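# Fold the towel in half on the table

## Task

Fold the towel once, end over end, so its edges roughly match with no extra creases; it must lie flat, entirely on the table and away from the basket, with no humps or raised parts, and both hands must release it and withdraw afterwards.

## Robot and tools

Robot: two arms. left_arm carries a left hand and stands on the +y side; right_arm carries a right hand, the mirror of the left. Calibrated bases in the scene frame: left_arm (-0.049, +0.352, 0) m, right_arm (+0.024, -0.280, 0) m, both turned almost not at all about z. A camera stand sits behind the arms.

Scene frame: origin at table-top height, halfway between the nominal bases; +z up, +x outward over the table, +y toward left_arm. Image sides do not match these names. Each result reports end_effector_position (m) and end_effector_quat_wxyz in this frame, plus a Hand target for each arm. Readings may be off by a few cm, more at long reach.

Hand point: a spot fixed to the palm, 0.05 m in front of it and 0.15 m out from the wrist mount. Its +z runs along straight fingers, +y out of the palm, +x across the palm away from the thumb on the right hand (toward the thumb on the left hand). Straight fingertips lie 0.06-0.07 m past the point along +z and about 0.06 m behind it along -y. A wrist bracket on the little-finger side juts out and can strike things.

Row layout (used by execute_actions and move): 28 numbers, each in [-1, 1], always for both arms. Left arm first: dx, dy, dz, rx, ry, rz, then little, ring, middle, index, thumb_bend, thumb_turn, force_limit, speed; then the same fourteen for the right arm. The six pose numbers are an offset, not a pose: measured along that arm's own Hand target axes, from the Hand target as it stood when the action or move began. 1.0 equals 0.6 m of travel or 180 degrees; rx, ry, rz form one rotation vector. Every row in an action counts from that same start, not from the previous row, so resending an offset moves the hand further. Six zeros re-request the current Hand target. The controller limits commanded orientation to 40 degrees from the measured one each step.

Hand numbers: fingers and thumb_bend +1 straight, -1 curled; thumb_turn +1 beside the palm, -1 opposite the fingers (needed to pinch; grips objects about 0.035-0.065 m thick, handles down to 0.025 m). force_limit maps -1..+1 to about 0..10 N at the fingertip (0..15 N for the two thumb motors). speed rises linearly from near zero at -1 to full at +0.48 and stays full above; full speed crosses the whole range in 0.49 s. For a soft grip close at speed -0.94 or less. There is no 'leave unchanged' value: repeat the eight hand numbers of the last executed row for that hand; if none has run yet, send its hand_measured six values followed by hand_force_limit and hand_speed. A motor only starts when its target changes by 0.002 or more. To open, send a target more open than hand_measured.

Tools:
- execute_actions(actions, cameras): actions is a list of actions; each action is a list of up to 15 rows, one per 1/30 s step; a short list holds its final row for the remaining steps. An action lasts 0.5 s. Images come back only for an empty actions list or when cameras names them (["all"], a list of names, or []).
- move(target, speed, blend, blocking, cameras): target is one 28-number row or up to 15 rows; each row is an offset from the Hand targets at the move's start, not from the previous row. speed in m/s per arm path, 0.002-4.3, default 0.25 (turning capped at twice that in rad/s); one value or one per target. blend in metres rounds corners of a list; 0 stops at each. Paths last at least 0.5 s and are cut at 10 s. No obstacle avoidance. Avoid paths close to an arm's own base. The result adds a 'move:' line: done, off_target, moving, held or fault, and limits=paced (pose clipped) or limits=held (steps withheld).
- wait(seconds 0-10), stop() to brake a running move, zoom_image(camera, region [x0, y0, x1, y1] in pixels, at most 504 by 504, only on the newest images), show_instructions(), finished_scene(scene=1) which ends irreversibly.

Cameras: cam_head_left, cam_head_right, cam_high, cam_left_wrist, cam_right_wrist, each 896x504.

Result lines: hand_measured, hand_stopped_by (moving, target, force, stalled, fault) and hand_load_n (positive when the finger is pushed open; near 0 means nothing is held) list six values in motor order. Joint velocities may be shown as within noise or omitted. Joint torques include the arm's own weight. A hand often rests 1-3 cm (up to 5 cm) short of the commanded pose, usually low; that is not contact. Waiting will not close the gap; send the missing distance as a new offset.

Joint ranges (rad): waist -2.880 to 2.880, shoulder 0 to 3.142, elbow 0 to 3.019 (straight at 2.964), wrist pitch -1.693 to 1.571, wrist yaw -1.571 to 1.571, wrist roll -2.094 to 2.094.

Cautions: nothing may drop off the table or be left off it. Do not strike fixed or heavy objects; avoid fast contact, driving far past a contact, overloading fingers, and releasing a moving item. Never let the two hands collide or squeeze each other. Holding loads or straining at an unreachable pose heats motors: MOTOR HOT appears at 85 °C, and at 100 °C that arm goes limp for 30-60 s. A stopped arm keeps pushing until commanded away; to relieve a press, command back past the hand point. Loose items may occasionally be nudged by outside pushes.

Each tool is called after "Emit:" as a command line: name --argument value for each argument, lists and objects as JSON in quotes; but a table of rows of numbers goes row by row, as --pt "numbers of a row", without its own name.

Reference images:

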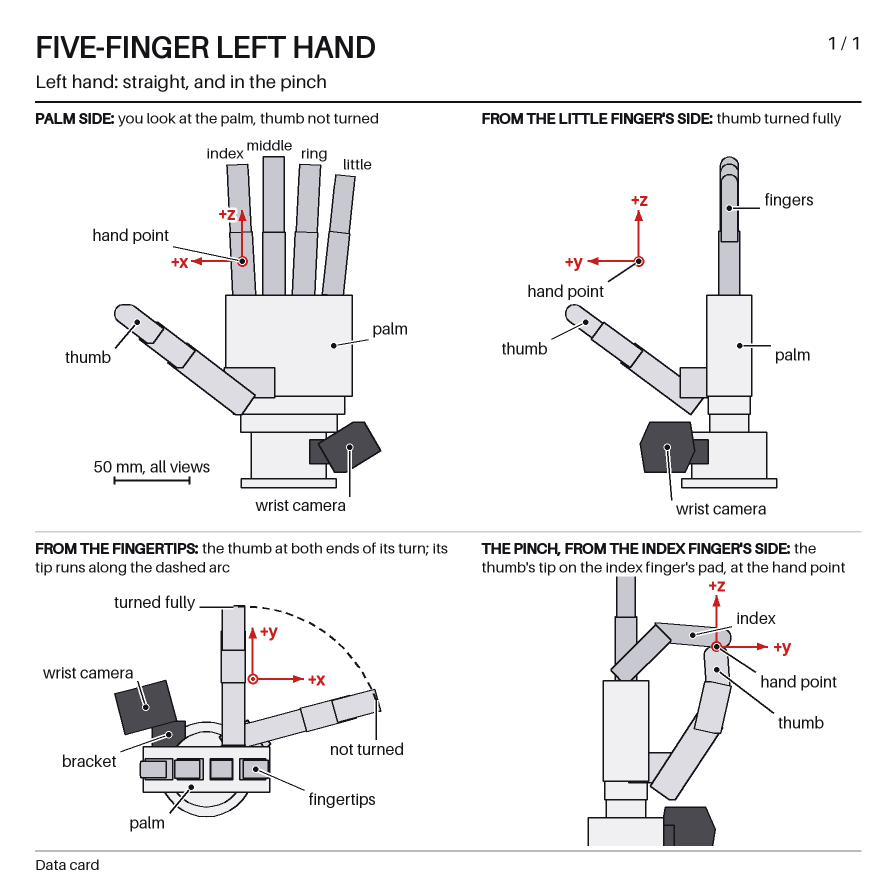

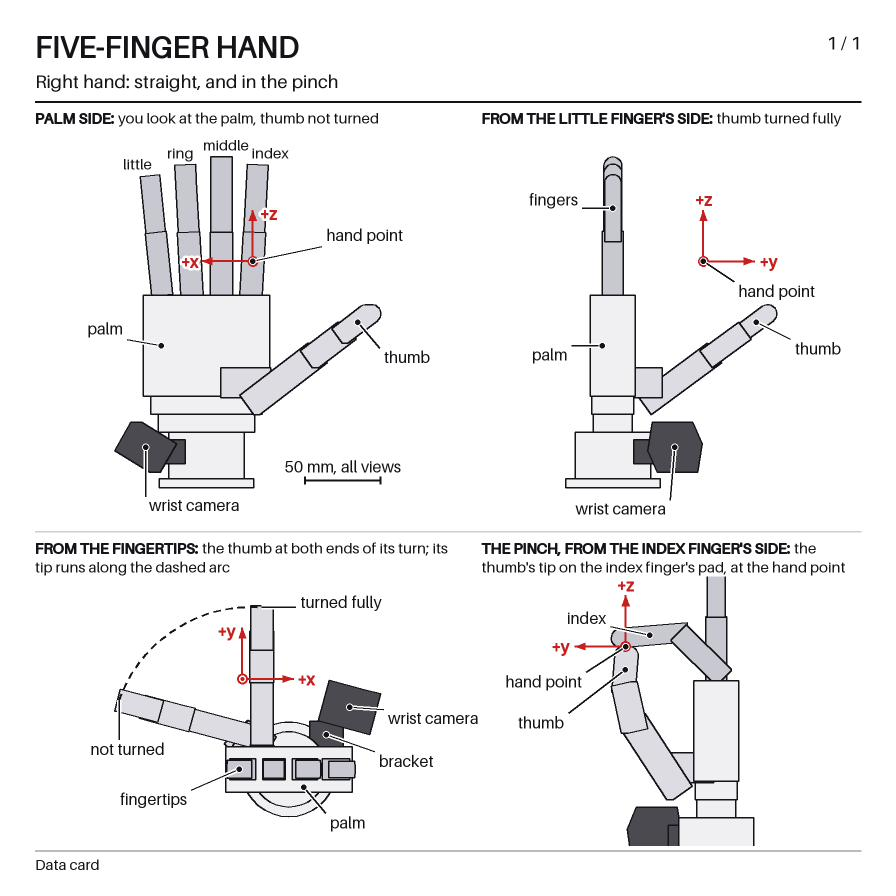

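## Session

Emit:
execute_actions --actions '[]' --cameras '["all"]'

Scene clock: 0.00 s.
left_arm: end_effector_position=(+0.4949, +0.3286, +0.4346) hand_measured=(+1.000, +1.000, +1.000, +1.000, +1.000, +1.000) hand_load_n=(+0.0, +0.0, -0.5, +0.0, +0.0, +0.0) hand_stopped_by=(target, target, target, target, target, target) hand_force_limit=0.00 hand_speed=-0.80 end_effector_quat_wxyz=(+0.508, -0.499, +0.497, -0.496) | right_arm: end_effector_position=(+0.5670, -0.2564, +0.4487) hand_measured=(+1.000, +1.000, +1.000, +1.000, +1.000, +1.000) hand_load_n=(+0.0, +0.0, +0.0, +0.0, +0.0, +0.0) hand_stopped_by=(target, target, target, target, target, target) hand_force_limit=0.00 hand_speed=-0.80 end_effector_quat_wxyz=(+0.498, -0.491, +0.499, -0.511)
Joint positions: left_arm=[0.011 1.051 1.052 0.008 -0.001 0.009] | right_arm=[-0.005 1.046 1.076 -0.01 0.015 -0.005]
Joint velocities: within noise
Joint torques (N m): no reading
Heat: left arm: hottest waist 29 °C; right arm: hottest waist 28 °C.
Hand target: left_arm +0.4963, +0.3285, +0.4596; +0.519, -0.488, +0.485, -0.508 | right_arm +0.5696, -0.2564, +0.4637; +0.506, -0.484, +0.492, -0.518

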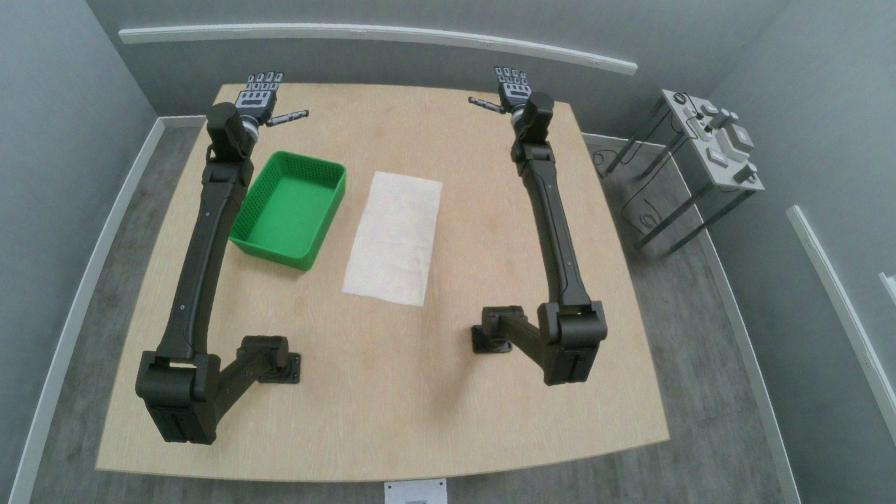

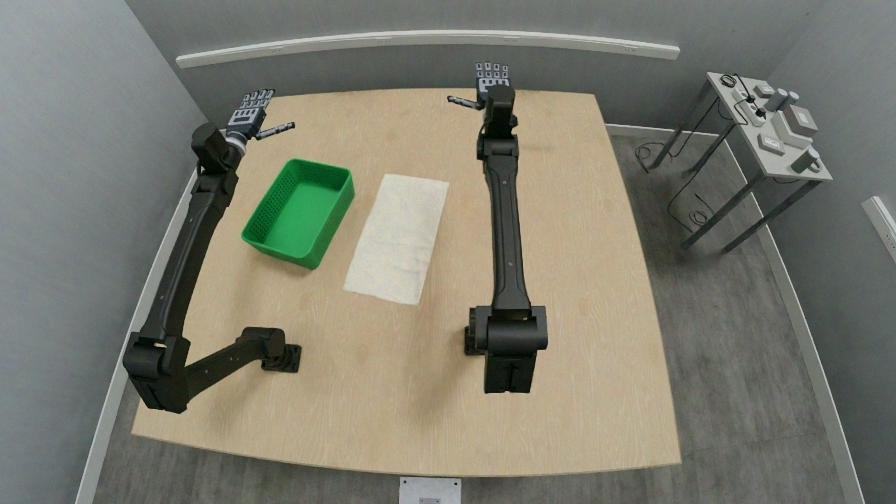

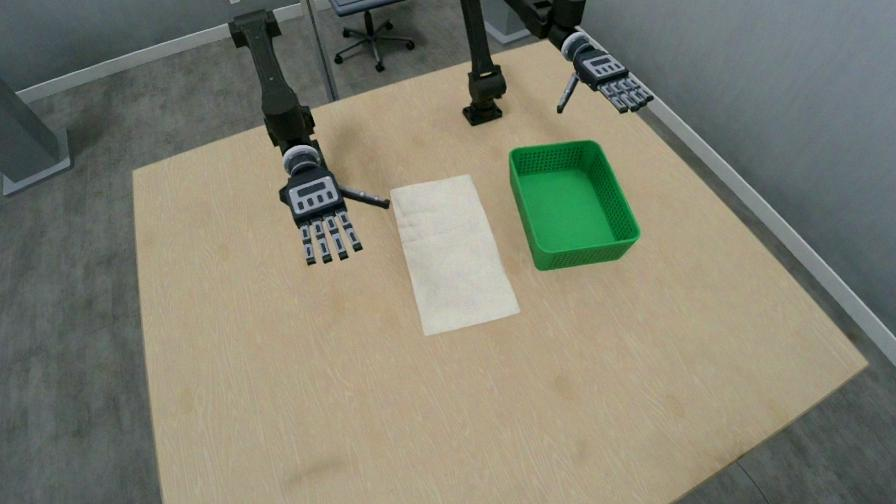

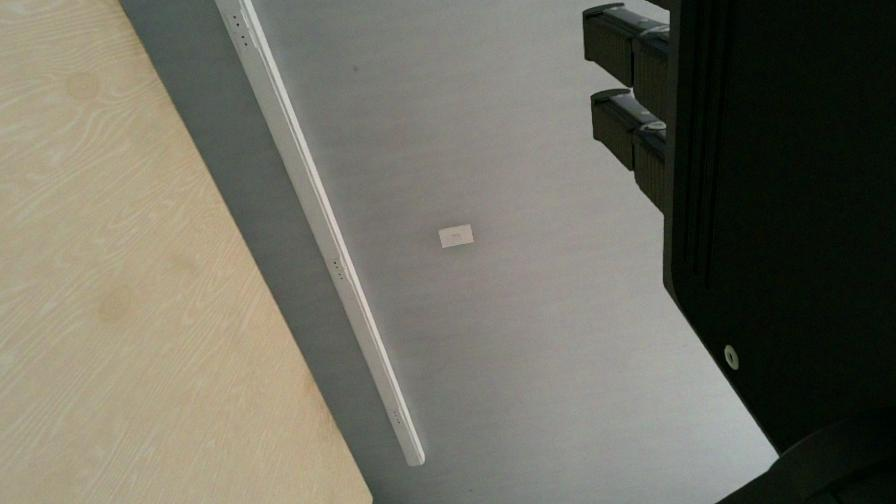

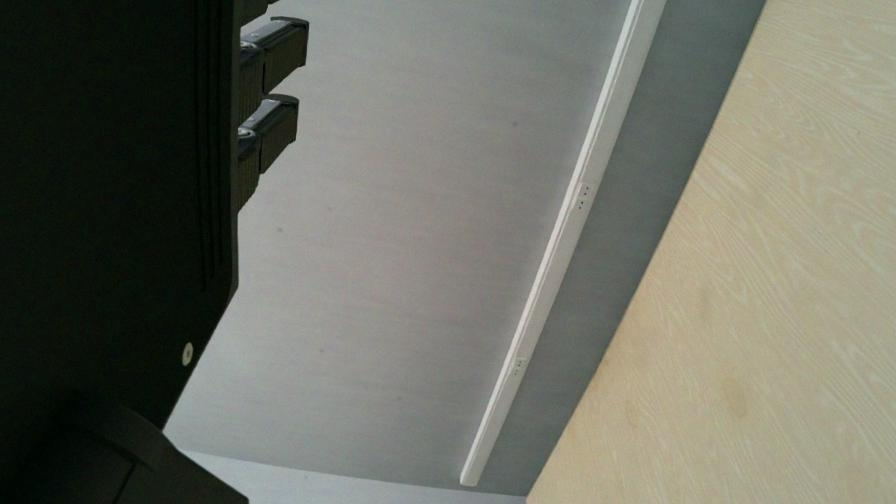

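Emit:
zoom_image --camera "cam_high" --region '[350, 100, 700, 360]'

Emit:
zoom_image --camera "cam_head_right" --region '[220, 80, 560, 360]'

Scaled by 1.440 from the camera's 896x504 image, which has a finer 1280x720 frame.

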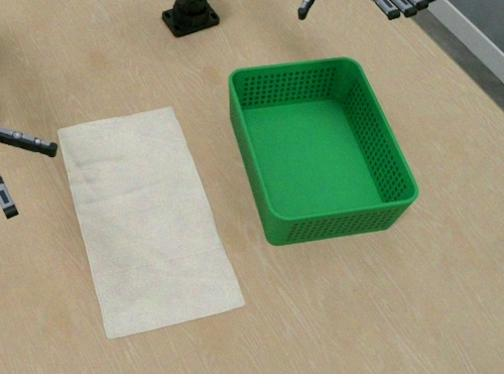

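Scaled by 1.482 from the camera's 896x504 image, which has a finer 1280x720 frame.

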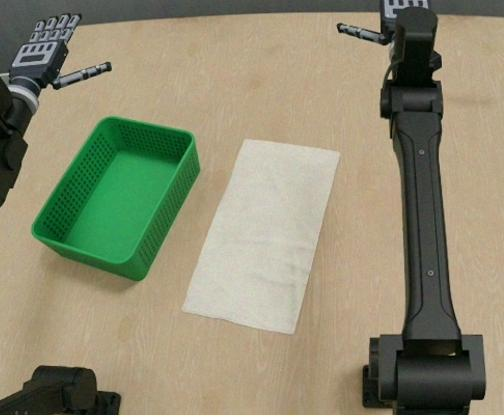

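Emit:
move --target '[0,0,0,0,0,0, 1,1,1,1,1,1,0,-0.8, -0.11,0.357,-0.033,-0.211,0,0, -1,-1,0.5,0.5,1,-1,0,0.3]' --cameras '["all"]'

Scene clock: 20.50 s.
left_arm: end_effector_position=(+0.4949, +0.3286, +0.4346) hand_measured=(+1.000, +1.000, +1.000, +1.000, +1.000, +1.000) hand_load_n=(+0.0, +0.0, +0.0, +0.0, +0.0, -0.5) hand_stopped_by=(target, target, target, target, target, target) hand_force_limit=0.00 hand_speed=-0.80 end_effector_quat_wxyz=(+0.508, -0.499, +0.497, -0.496) | right_arm: end_effector_position=(+0.5491, -0.1998, +0.2271) hand_measured=(-1.000, -1.000, +0.500, +0.500, +1.000, -1.000) hand_load_n=(+0.0, +0.0, +0.0, +0.0, +0.0, +0.0) hand_stopped_by=(target, target, target, target, target, target) hand_force_limit=0.00 hand_speed=0.30 end_effector_quat_wxyz=(-0.307, +0.631, -0.635, +0.324)
Joint positions: left_arm=[0.011 1.051 1.052 0.008 -0.001 0.009] | right_arm=[0.137 1.274 1.076 -0.455 0.131 0.076]
Joint torques (N m): left_arm=[1.67 -6.48 12.12 1.99 -0.02 0.03] | right_arm=[1.55 -7.59 14.41 1.24 0.24 0.14]
Heat: left arm: hottest elbow 30 °C; right arm: hottest elbow 30 °C.
Hand target: left_arm +0.4963, +0.3285, +0.4596; +0.519, -0.488, +0.485, -0.508 | right_arm +0.5616, -0.1910, +0.2485; -0.321, +0.622, -0.634, +0.330
Off the commanded pose: left_arm 0.025 m, 3 deg | right_arm 0.026 m, 2 deg.
move: off_target (left_arm, right_arm)

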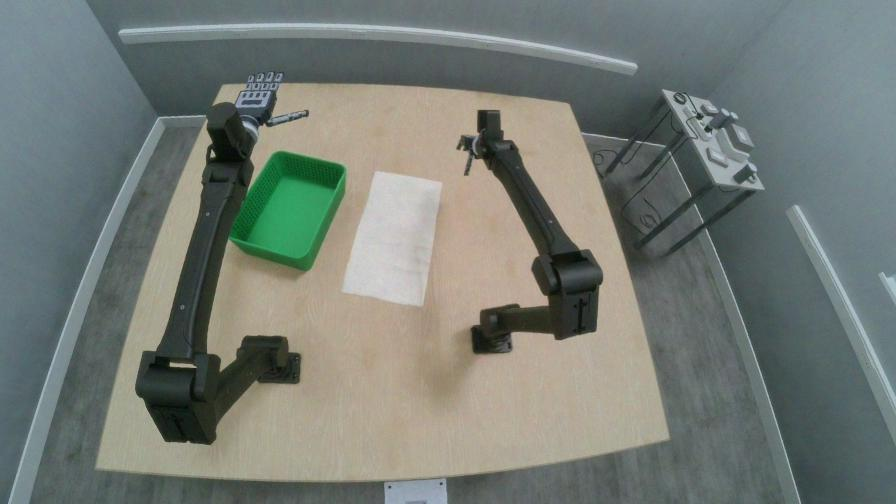

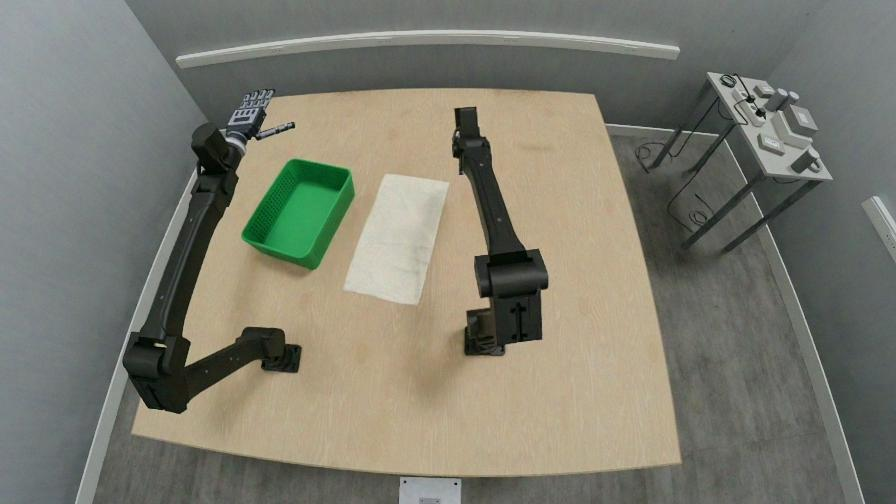

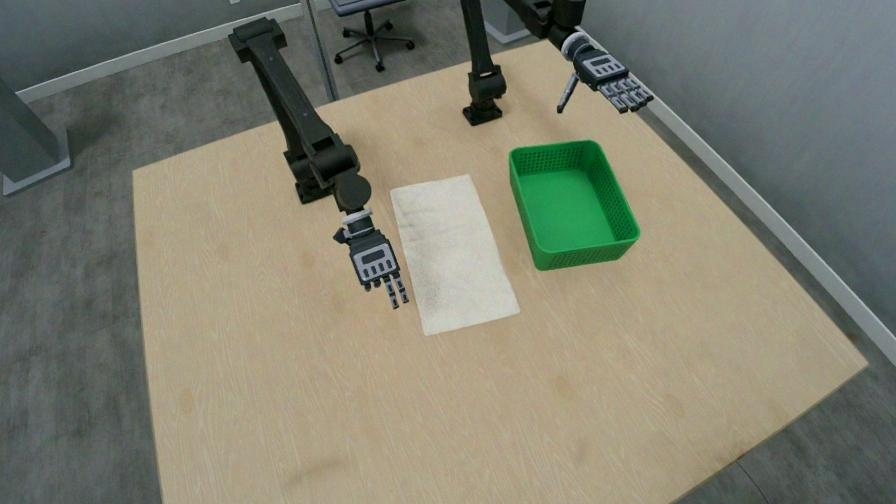

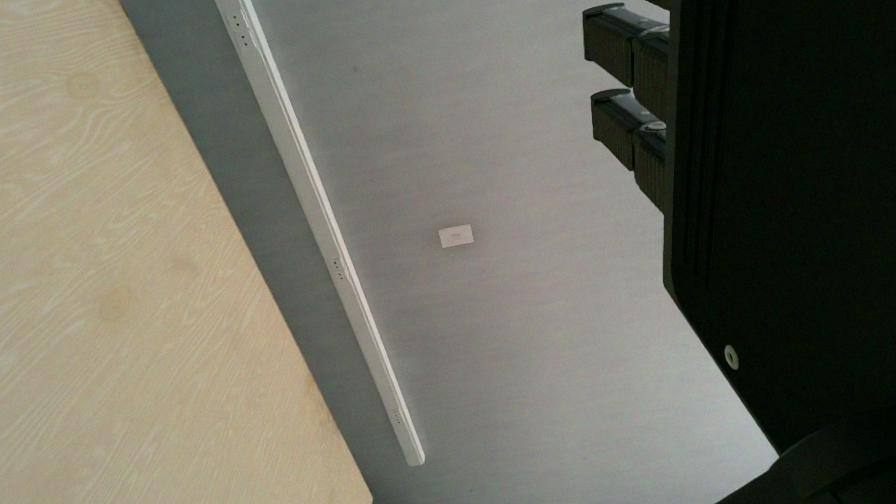

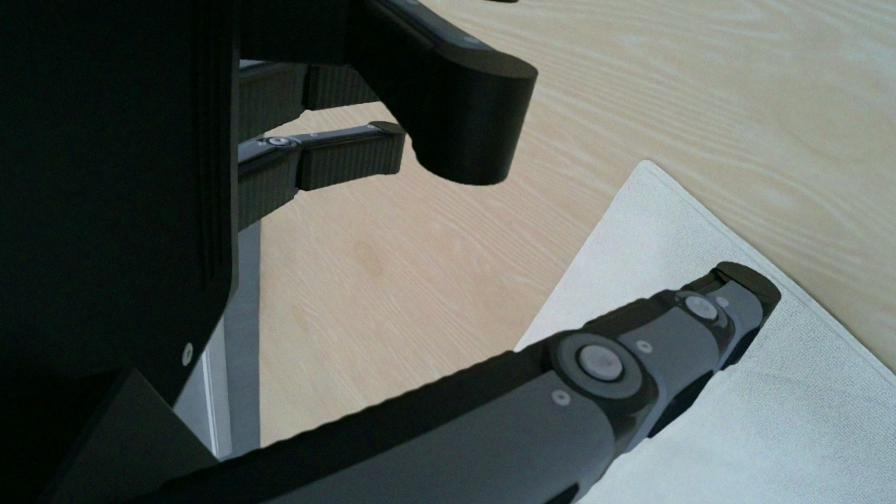

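Emit:
move --target '[0,0,0,0,0,0, 1,1,1,1,1,1,0,-0.8, -0.001,0.2,0.1416,0,0,0, -1,-1,0.5,0.5,1,-1,0,0.3]' --cameras '["all"]'

Scene clock: 24.60 s.
left_arm: end_effector_position=(+0.4949, +0.3286, +0.4346) hand_measured=(+1.000, +1.000, +1.000, +1.000, +1.000, +1.000) hand_load_n=(+0.0, +0.0, +0.5, +0.0, +0.0, -0.5) hand_stopped_by=(target, target, target, target, target, target) hand_force_limit=0.00 hand_speed=-0.80 end_effector_quat_wxyz=(+0.508, -0.499, +0.497, -0.496) | right_arm: end_effector_position=(+0.5583, -0.1985, +0.1010) hand_measured=(-1.000, -1.000, +0.500, +0.500, +1.000, -1.000) hand_load_n=(+0.0, +0.0, +0.0, +0.0, +0.0, +0.0) hand_stopped_by=(target, target, target, target, target, target) hand_force_limit=0.00 hand_speed=0.30 end_effector_quat_wxyz=(-0.310, +0.629, -0.634, +0.326)
Joint positions: left_arm=[0.011 1.051 1.052 0.008 -0.001 0.009] | right_arm=[0.137 1.429 0.862 -0.076 0.131 0.076]
Joint torques (N m): left_arm=[1.67 -6.42 12.1 1.99 -0.02 0.03] | right_arm=[1.73 -8.53 8.43 3.02 0.26 0.14]
Heat: left arm: hottest elbow 30 °C; right arm: hottest elbow 31 °C.
Hand target: left_arm +0.4963, +0.3285, +0.4596; +0.519, -0.488, +0.485, -0.508 | right_arm +0.5618, -0.1909, +0.1016; -0.321, +0.622, -0.634, +0.330
Off the commanded pose: left_arm 0.025 m, 3 deg | right_arm 0.008 m, 2 deg.
move: off_target (left_arm)

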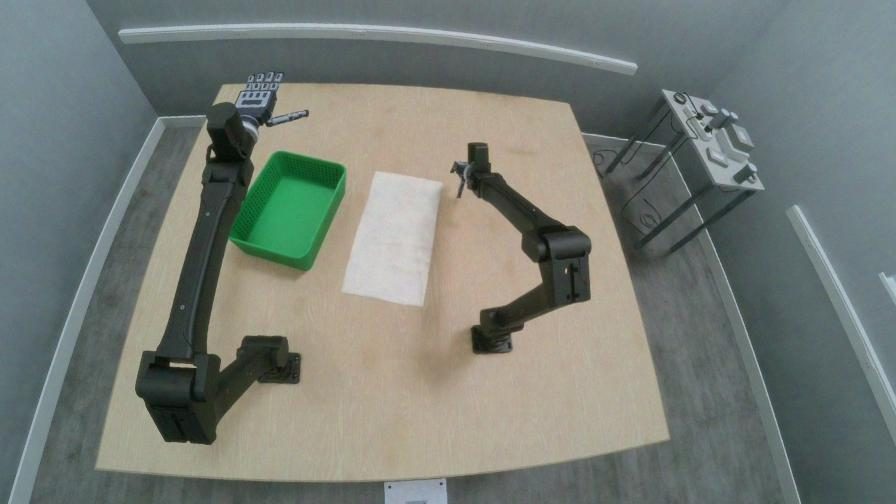

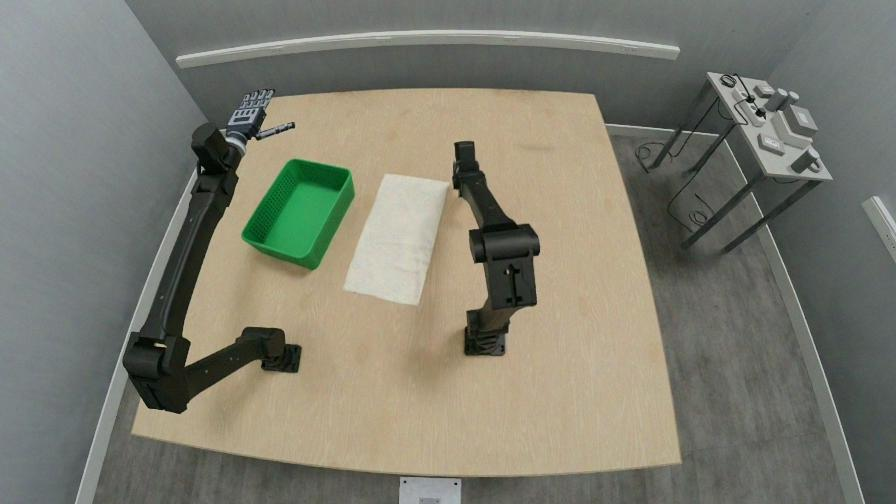

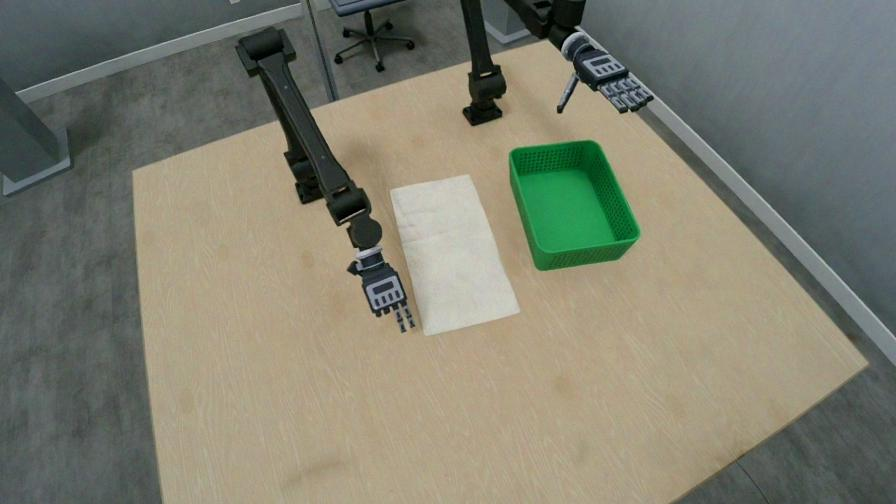

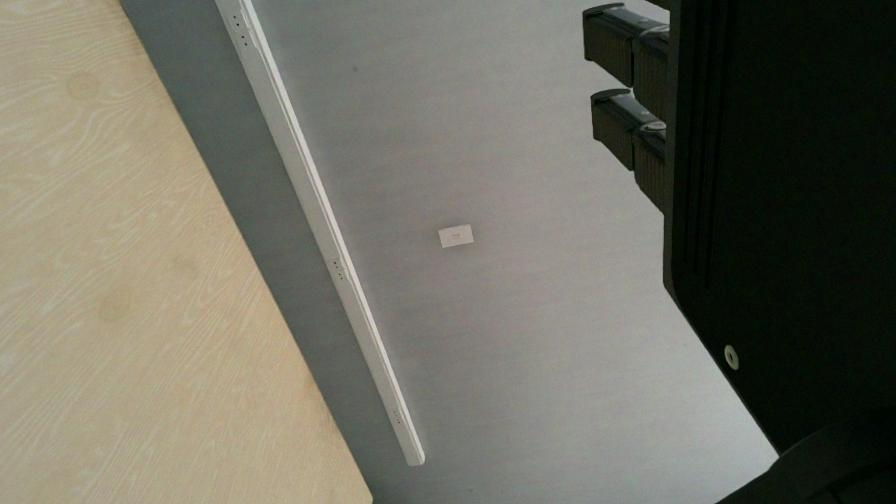

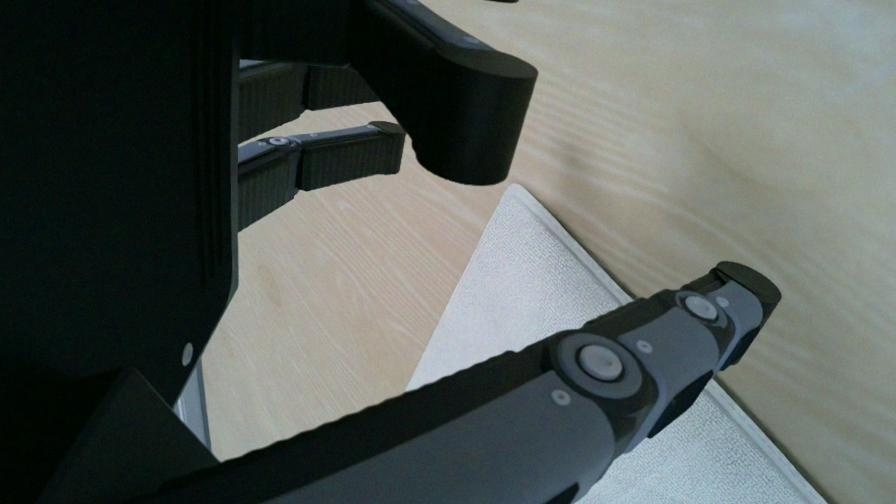

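Emit:
move --target '[0,0,0,0,0,0, 1,1,1,1,1,1,0,-0.8, -0.067,0.0536,0.078,0,0,0, -1,-1,0.5,0.5,1,-1,0,0.3]' --cameras '["cam_high","cam_right_wrist","cam_head_left"]' --speed 0.15

Scene clock: 31.50 s.
left_arm: end_effector_position=(+0.4949, +0.3286, +0.4346) hand_measured=(+1.000, +1.000, +1.000, +1.000, +1.000, +1.000) hand_load_n=(+0.0, +0.0, +0.0, +0.0, +0.0, -0.5) hand_stopped_by=(target, target, target, target, target, target) hand_force_limit=0.00 hand_speed=-0.80 end_effector_quat_wxyz=(+0.508, -0.499, +0.497, -0.496) | right_arm: end_effector_position=(+0.5731, -0.1573, +0.0442) hand_measured=(-1.000, -1.000, +0.500, +0.500, +1.000, -1.000) hand_load_n=(+0.0, +0.0, +0.0, +0.0, +0.0, +0.0) hand_stopped_by=(target, target, target, target, target, target) hand_force_limit=0.00 hand_speed=0.30 end_effector_quat_wxyz=(-0.308, +0.633, -0.632, +0.323)
Joint positions: left_arm=[0.011 1.051 1.052 0.008 -0.001 0.009] | right_arm=[0.224 1.587 0.862 0.065 0.196 0.125]
Joint torques (N m): left_arm=[1.55 -6.53 12.14 1.96 -0.02 0.02] | right_arm=[1.2 -9.35 8.75 2.97 0.32 0.15]
Heat: left arm: hottest elbow 31 °C; right arm: hottest elbow 31 °C.
Hand target: left_arm +0.4963, +0.3285, +0.4596; +0.519, -0.488, +0.485, -0.508 | right_arm +0.5823, -0.1512, +0.0481; -0.321, +0.622, -0.634, +0.330
Off the commanded pose: left_arm 0.025 m, 3 deg | right_arm 0.012 m, 2 deg.
move: off_target (left_arm, right_arm)
Images, in order (width x height): cam_head_left 896x504, cam_high 896x504, cam_right_wrist 896x504.

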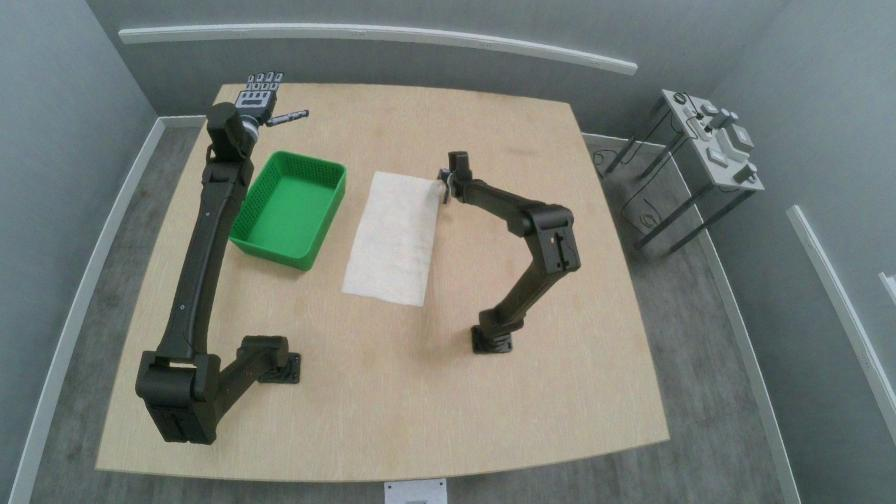

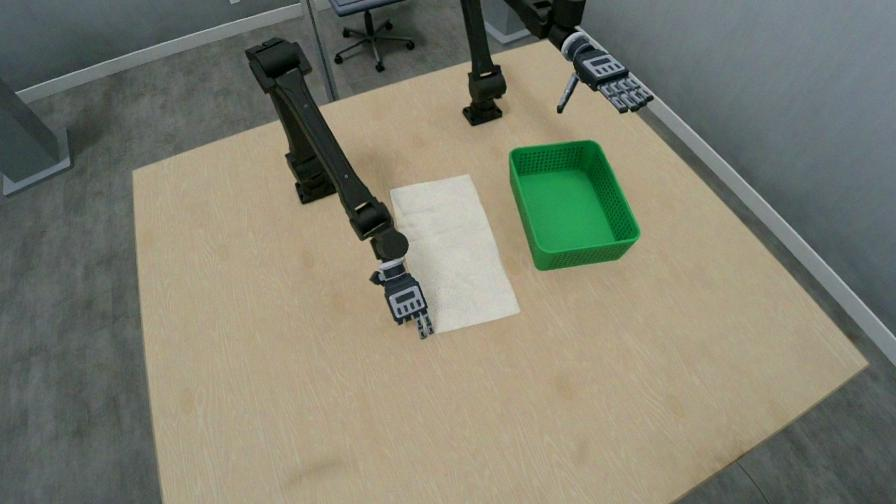

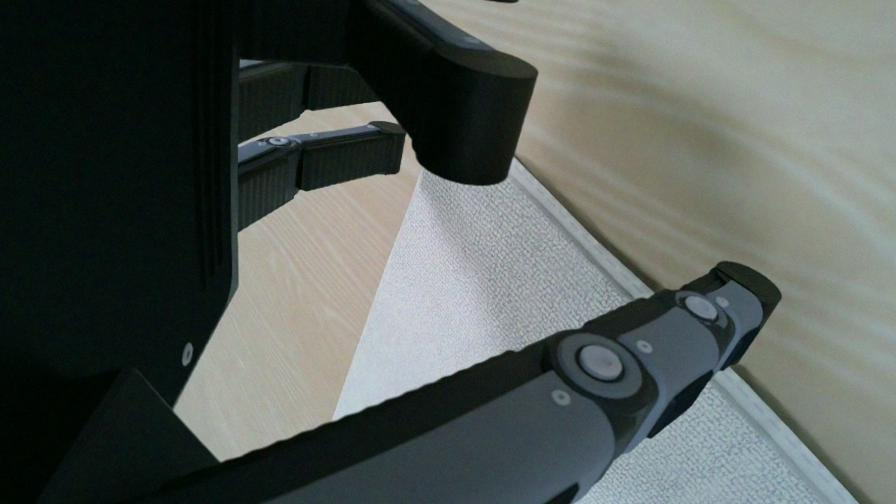

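Emit:
zoom_image --camera "cam_high" --region '[360, 250, 540, 350]'

Emit:
zoom_image --camera "cam_head_left" --region '[350, 130, 530, 230]'

Scaled by 2.800 from the camera's 896x504 image, which has a finer 1280x720 frame.

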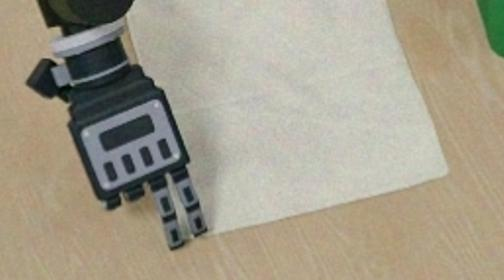

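Scaled by 2.800 from the camera's 896x504 image, which has a finer 1280x720 frame.

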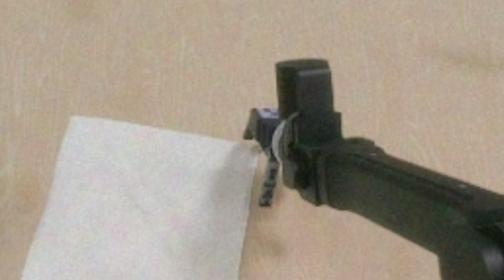

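Emit:
move --target '[0,0,0,0,0,0, 1,1,1,1,1,1,0,-0.8, -0.0647,-0.0064,-0.0204,0.04,0.0409,0.0268, -1,-1,0.5,0.5,0.2,-1,0,0.3]' --cameras '["cam_high","cam_right_wrist","cam_head_left"]' --speed 0.15

Emit:
zoom_image --camera "cam_high" --region '[360, 250, 540, 350]'

Emit:
zoom_image --camera "cam_head_left" --region '[350, 130, 530, 230]'

Scene clock: 43.50 s.
left_arm: end_effector_position=(+0.4949, +0.3286, +0.4346) hand_measured=(+1.000, +1.000, +1.000, +1.000, +1.000, +1.000) hand_load_n=(+0.0, +0.0, +0.0, +0.0, +0.0, +0.0) hand_stopped_by=(target, target, target, target, target, target) hand_force_limit=0.00 hand_speed=-0.80 end_effector_quat_wxyz=(+0.508, -0.499, +0.497, -0.496) | right_arm: end_effector_position=(+0.5772, -0.1153, +0.0628) hand_measured=(-1.000, -1.000, +0.500, +0.500, +0.200, -1.000) hand_load_n=(+0.0, +0.0, +0.0, +0.0, +0.0, +0.0) hand_stopped_by=(target, target, target, target, target, target) hand_force_limit=0.00 hand_speed=0.30 end_effector_quat_wxyz=(+0.325, -0.560, +0.653, -0.394)
Joint positions: left_arm=[0.011 1.051 1.052 0.008 -0.001 0.009] | right_arm=[0.376 1.587 0.841 0.177 0.475 0.265]
Joint torques (N m): left_arm=[1.55 -6.53 12.15 1.99 -0.02 0.03] | right_arm=[1.2 -9.41 6.65 3.03 0.44 0.14]
Heat: left arm: hottest elbow 33 °C; right arm: hottest elbow 32 °C.
Hand target: left_arm +0.4963, +0.3285, +0.4596; +0.519, -0.488, +0.485, -0.508 | right_arm +0.5753, -0.1121, +0.0582; +0.331, -0.551, +0.657, -0.394
Off the commanded pose: left_arm 0.025 m, 3 deg | right_arm 0.006 m, 1 deg.
move: off_target (left_arm)
Images, in order (width x height): cam_head_left 896x504, cam_high 896x504, cam_right_wrist 896x504.

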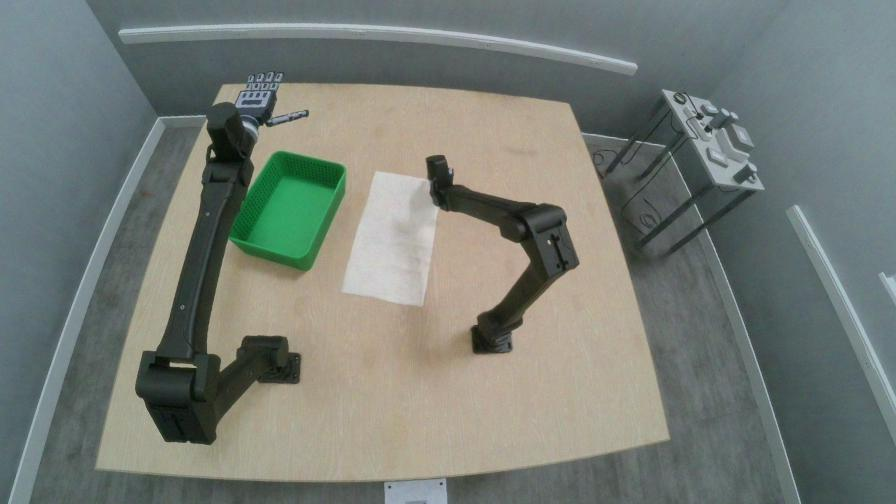

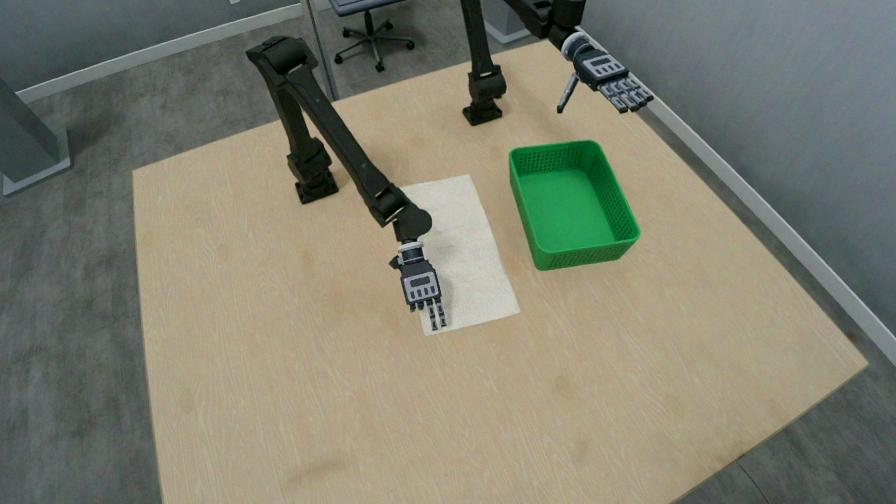

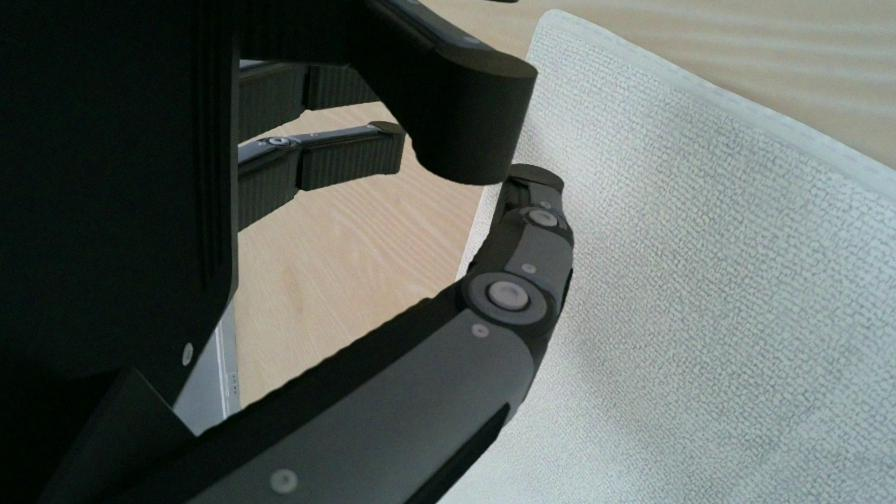

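Scaled by 2.800 from the camera's 896x504 image, which has a finer 1280x720 frame.

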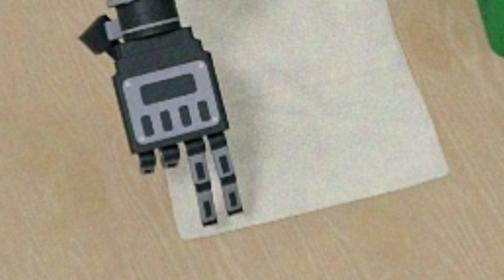

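Scaled by 2.800 from the camera's 896x504 image, which has a finer 1280x720 frame.

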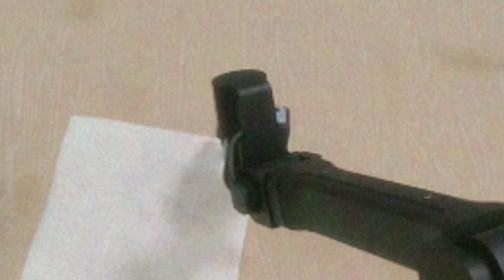

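Emit:
move --target '[0,0,0,0,0,0, 1,1,1,1,1,1,0,-0.8, 0.0012,0.0692,0.0294,0,0,0, -1,-1,0.5,0.5,0.2,-1,0,0.3]' --cameras '["cam_high","cam_right_wrist","cam_head_left"]' --speed 0.1

Emit:
zoom_image --camera "cam_high" --region '[360, 250, 540, 350]'

Scene clock: 46.33 s.
left_arm: end_effector_position=(+0.4949, +0.3286, +0.4346) hand_measured=(+1.000, +1.000, +1.000, +1.000, +1.000, +1.000) hand_load_n=(+0.0, +0.0, +0.0, +0.0, +0.0, +0.0) hand_stopped_by=(target, target, target, target, target, target) hand_force_limit=0.00 hand_speed=-0.80 end_effector_quat_wxyz=(+0.508, -0.499, +0.497, -0.496) | right_arm: end_effector_position=(+0.5763, -0.1163, +0.0281) hand_measured=(-1.000, -1.000, +0.500, +0.500, +0.200, -1.000) hand_load_n=(+0.0, +0.0, +0.0, +0.0, +0.0, +0.0) hand_stopped_by=(target, target, target, target, target, target) hand_force_limit=0.00 hand_speed=0.30 end_effector_quat_wxyz=(+0.334, -0.549, +0.656, -0.397)
Joint positions: left_arm=[0.011 1.051 1.052 0.008 -0.001 0.009] | right_arm=[0.376 1.663 0.795 0.319 0.481 0.279]
Joint torques (N m): left_arm=[1.67 -6.48 12.14 1.98 -0.02 0.03] | right_arm=[1.38 -8.35 6.01 2.84 0.28 0.13]
Heat: left arm: hottest elbow 33 °C; right arm: hottest elbow 32 °C.
Hand target: left_arm +0.4963, +0.3285, +0.4596; +0.519, -0.488, +0.485, -0.508 | right_arm +0.5713, -0.1122, +0.0131; +0.331, -0.551, +0.657, -0.394
Off the commanded pose: left_arm 0.025 m, 3 deg | right_arm 0.016 m, 0 deg.
move: off_target (left_arm, right_arm)
Images, in order (width x height): cam_head_left 896x504, cam_high 896x504, cam_right_wrist 896x504.

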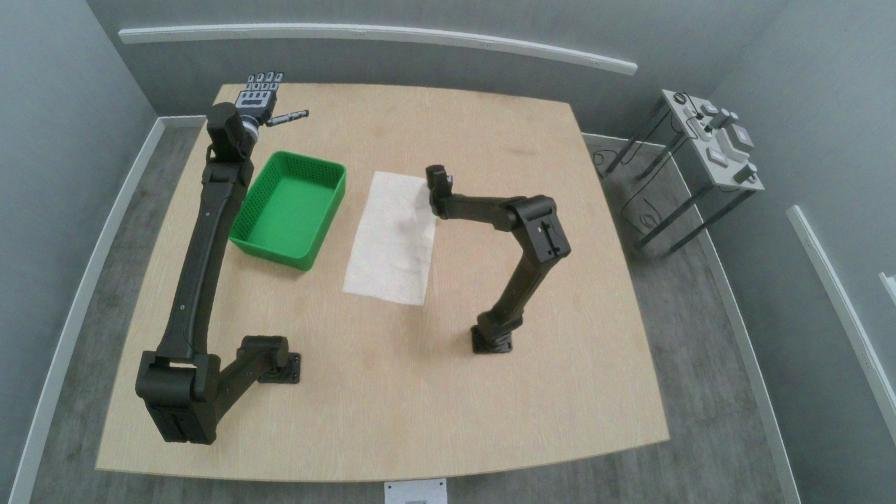

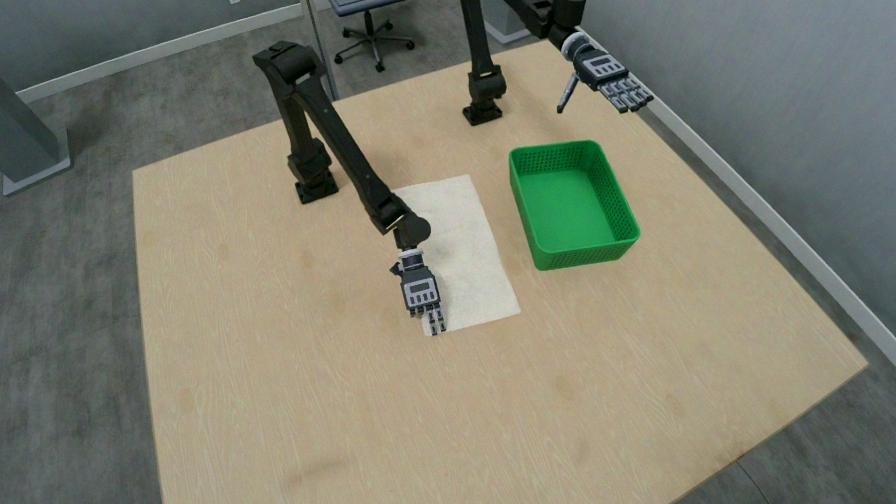

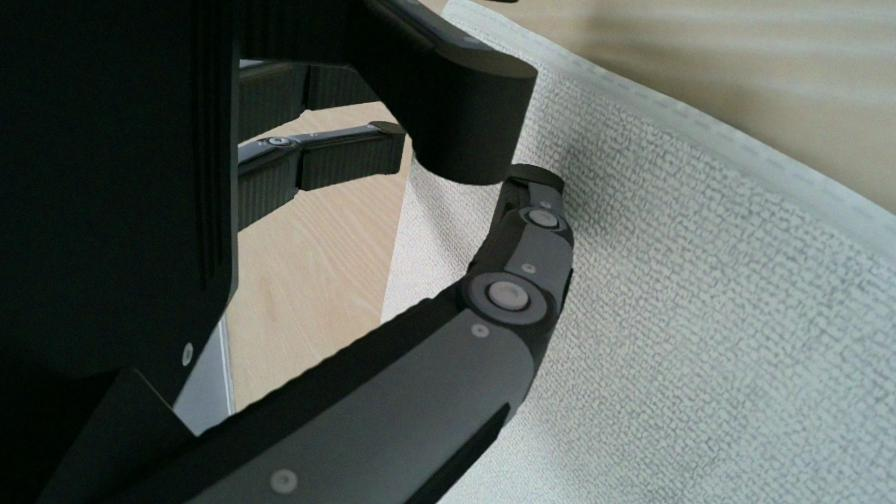

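Scaled by 2.800 from the camera's 896x504 image, which has a finer 1280x720 frame.

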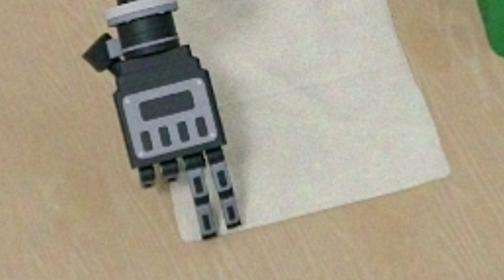

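Emit:
move --target '[0,0,0,0,0,0, 1,1,1,1,1,1,0,-0.8, 0,0.0402,0.0022,0,0,0, -1,-1,0.5,0.5,0.2,-1,0,0.3]' --cameras '["cam_high","cam_right_wrist"]' --speed 0.1

Emit:
zoom_image --camera "cam_high" --region '[360, 250, 540, 350]'

Scene clock: 50.10 s.
left_arm: end_effector_position=(+0.4949, +0.3286, +0.4346) hand_measured=(+1.000, +1.000, +1.000, +1.000, +1.000, +1.000) hand_load_n=(+0.0, +0.0, +0.0, +0.0, +0.0, -0.5) hand_stopped_by=(target, target, target, target, target, target) hand_force_limit=0.00 hand_speed=-0.80 end_effector_quat_wxyz=(+0.508, -0.499, +0.497, -0.496) | right_arm: end_effector_position=(+0.5758, -0.1134, +0.0250) hand_measured=(-1.000, -1.000, +0.500, +0.500, +0.200, -1.000) hand_load_n=(+0.0, +0.5, +0.5, -0.5, -0.5, +0.0) hand_stopped_by=(target, target, target, target, target, target) hand_force_limit=0.00 hand_speed=0.30 end_effector_quat_wxyz=(+0.350, -0.536, +0.653, -0.404)
Joint positions: left_arm=[0.011 1.051 1.052 0.008 -0.001 0.009] | right_arm=[0.385 1.679 0.768 0.404 0.495 0.285]
Joint torques (N m): left_arm=[1.67 -6.53 12.12 1.98 -0.02 0.03] | right_arm=[1.73 -7.06 4.86 2.25 0.22 0.14]
Heat: left arm: hottest elbow 33 °C; right arm: hottest elbow 31 °C.
Hand target: left_arm +0.4963, +0.3285, +0.4596; +0.519, -0.488, +0.485, -0.508 | right_arm +0.5614, -0.1103, -0.0086; +0.332, -0.551, +0.657, -0.394
Off the commanded pose: left_arm 0.025 m, 3 deg | right_arm 0.037 m, 3 deg.
move: off_target (left_arm, right_arm)
Images, in order (width x height): cam_high 896x504, cam_right_wrist 896x504.

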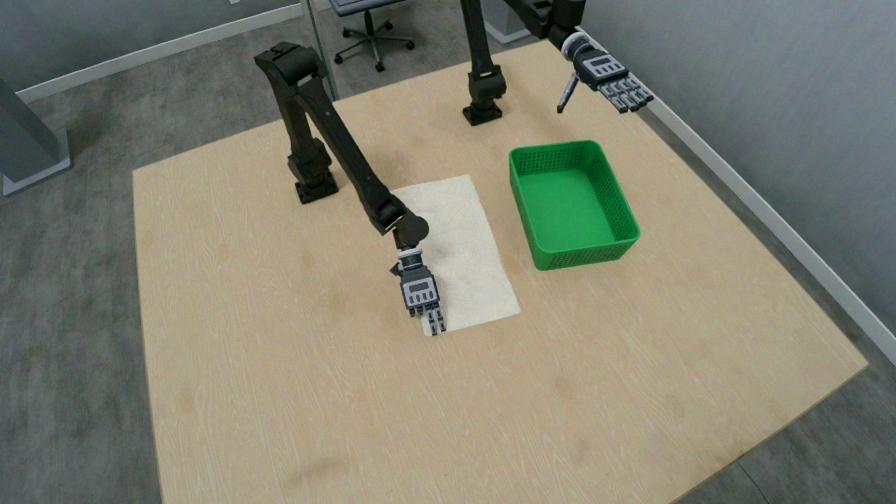

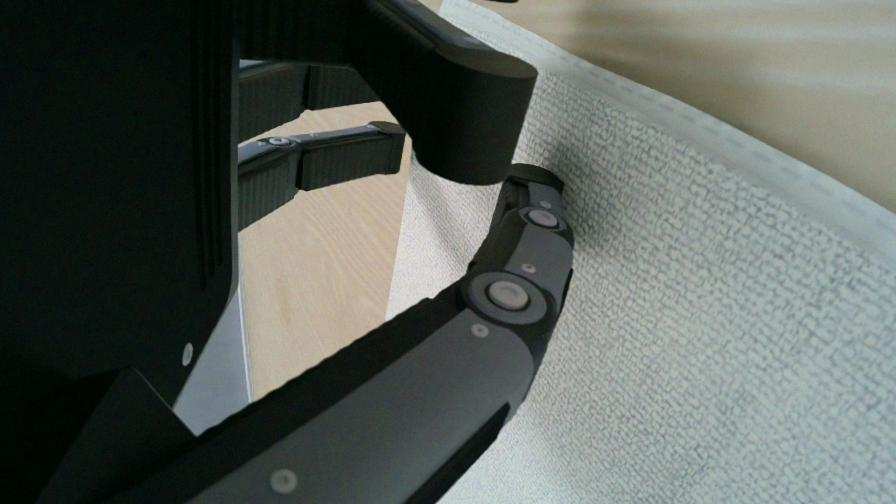

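Scaled by 2.800 from the camera's 896x504 image, which has a finer 1280x720 frame.

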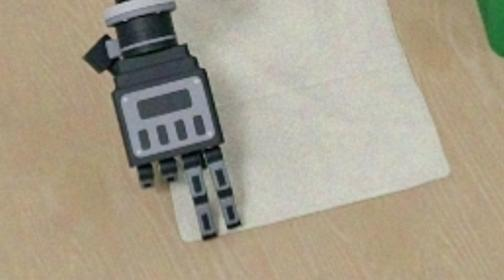

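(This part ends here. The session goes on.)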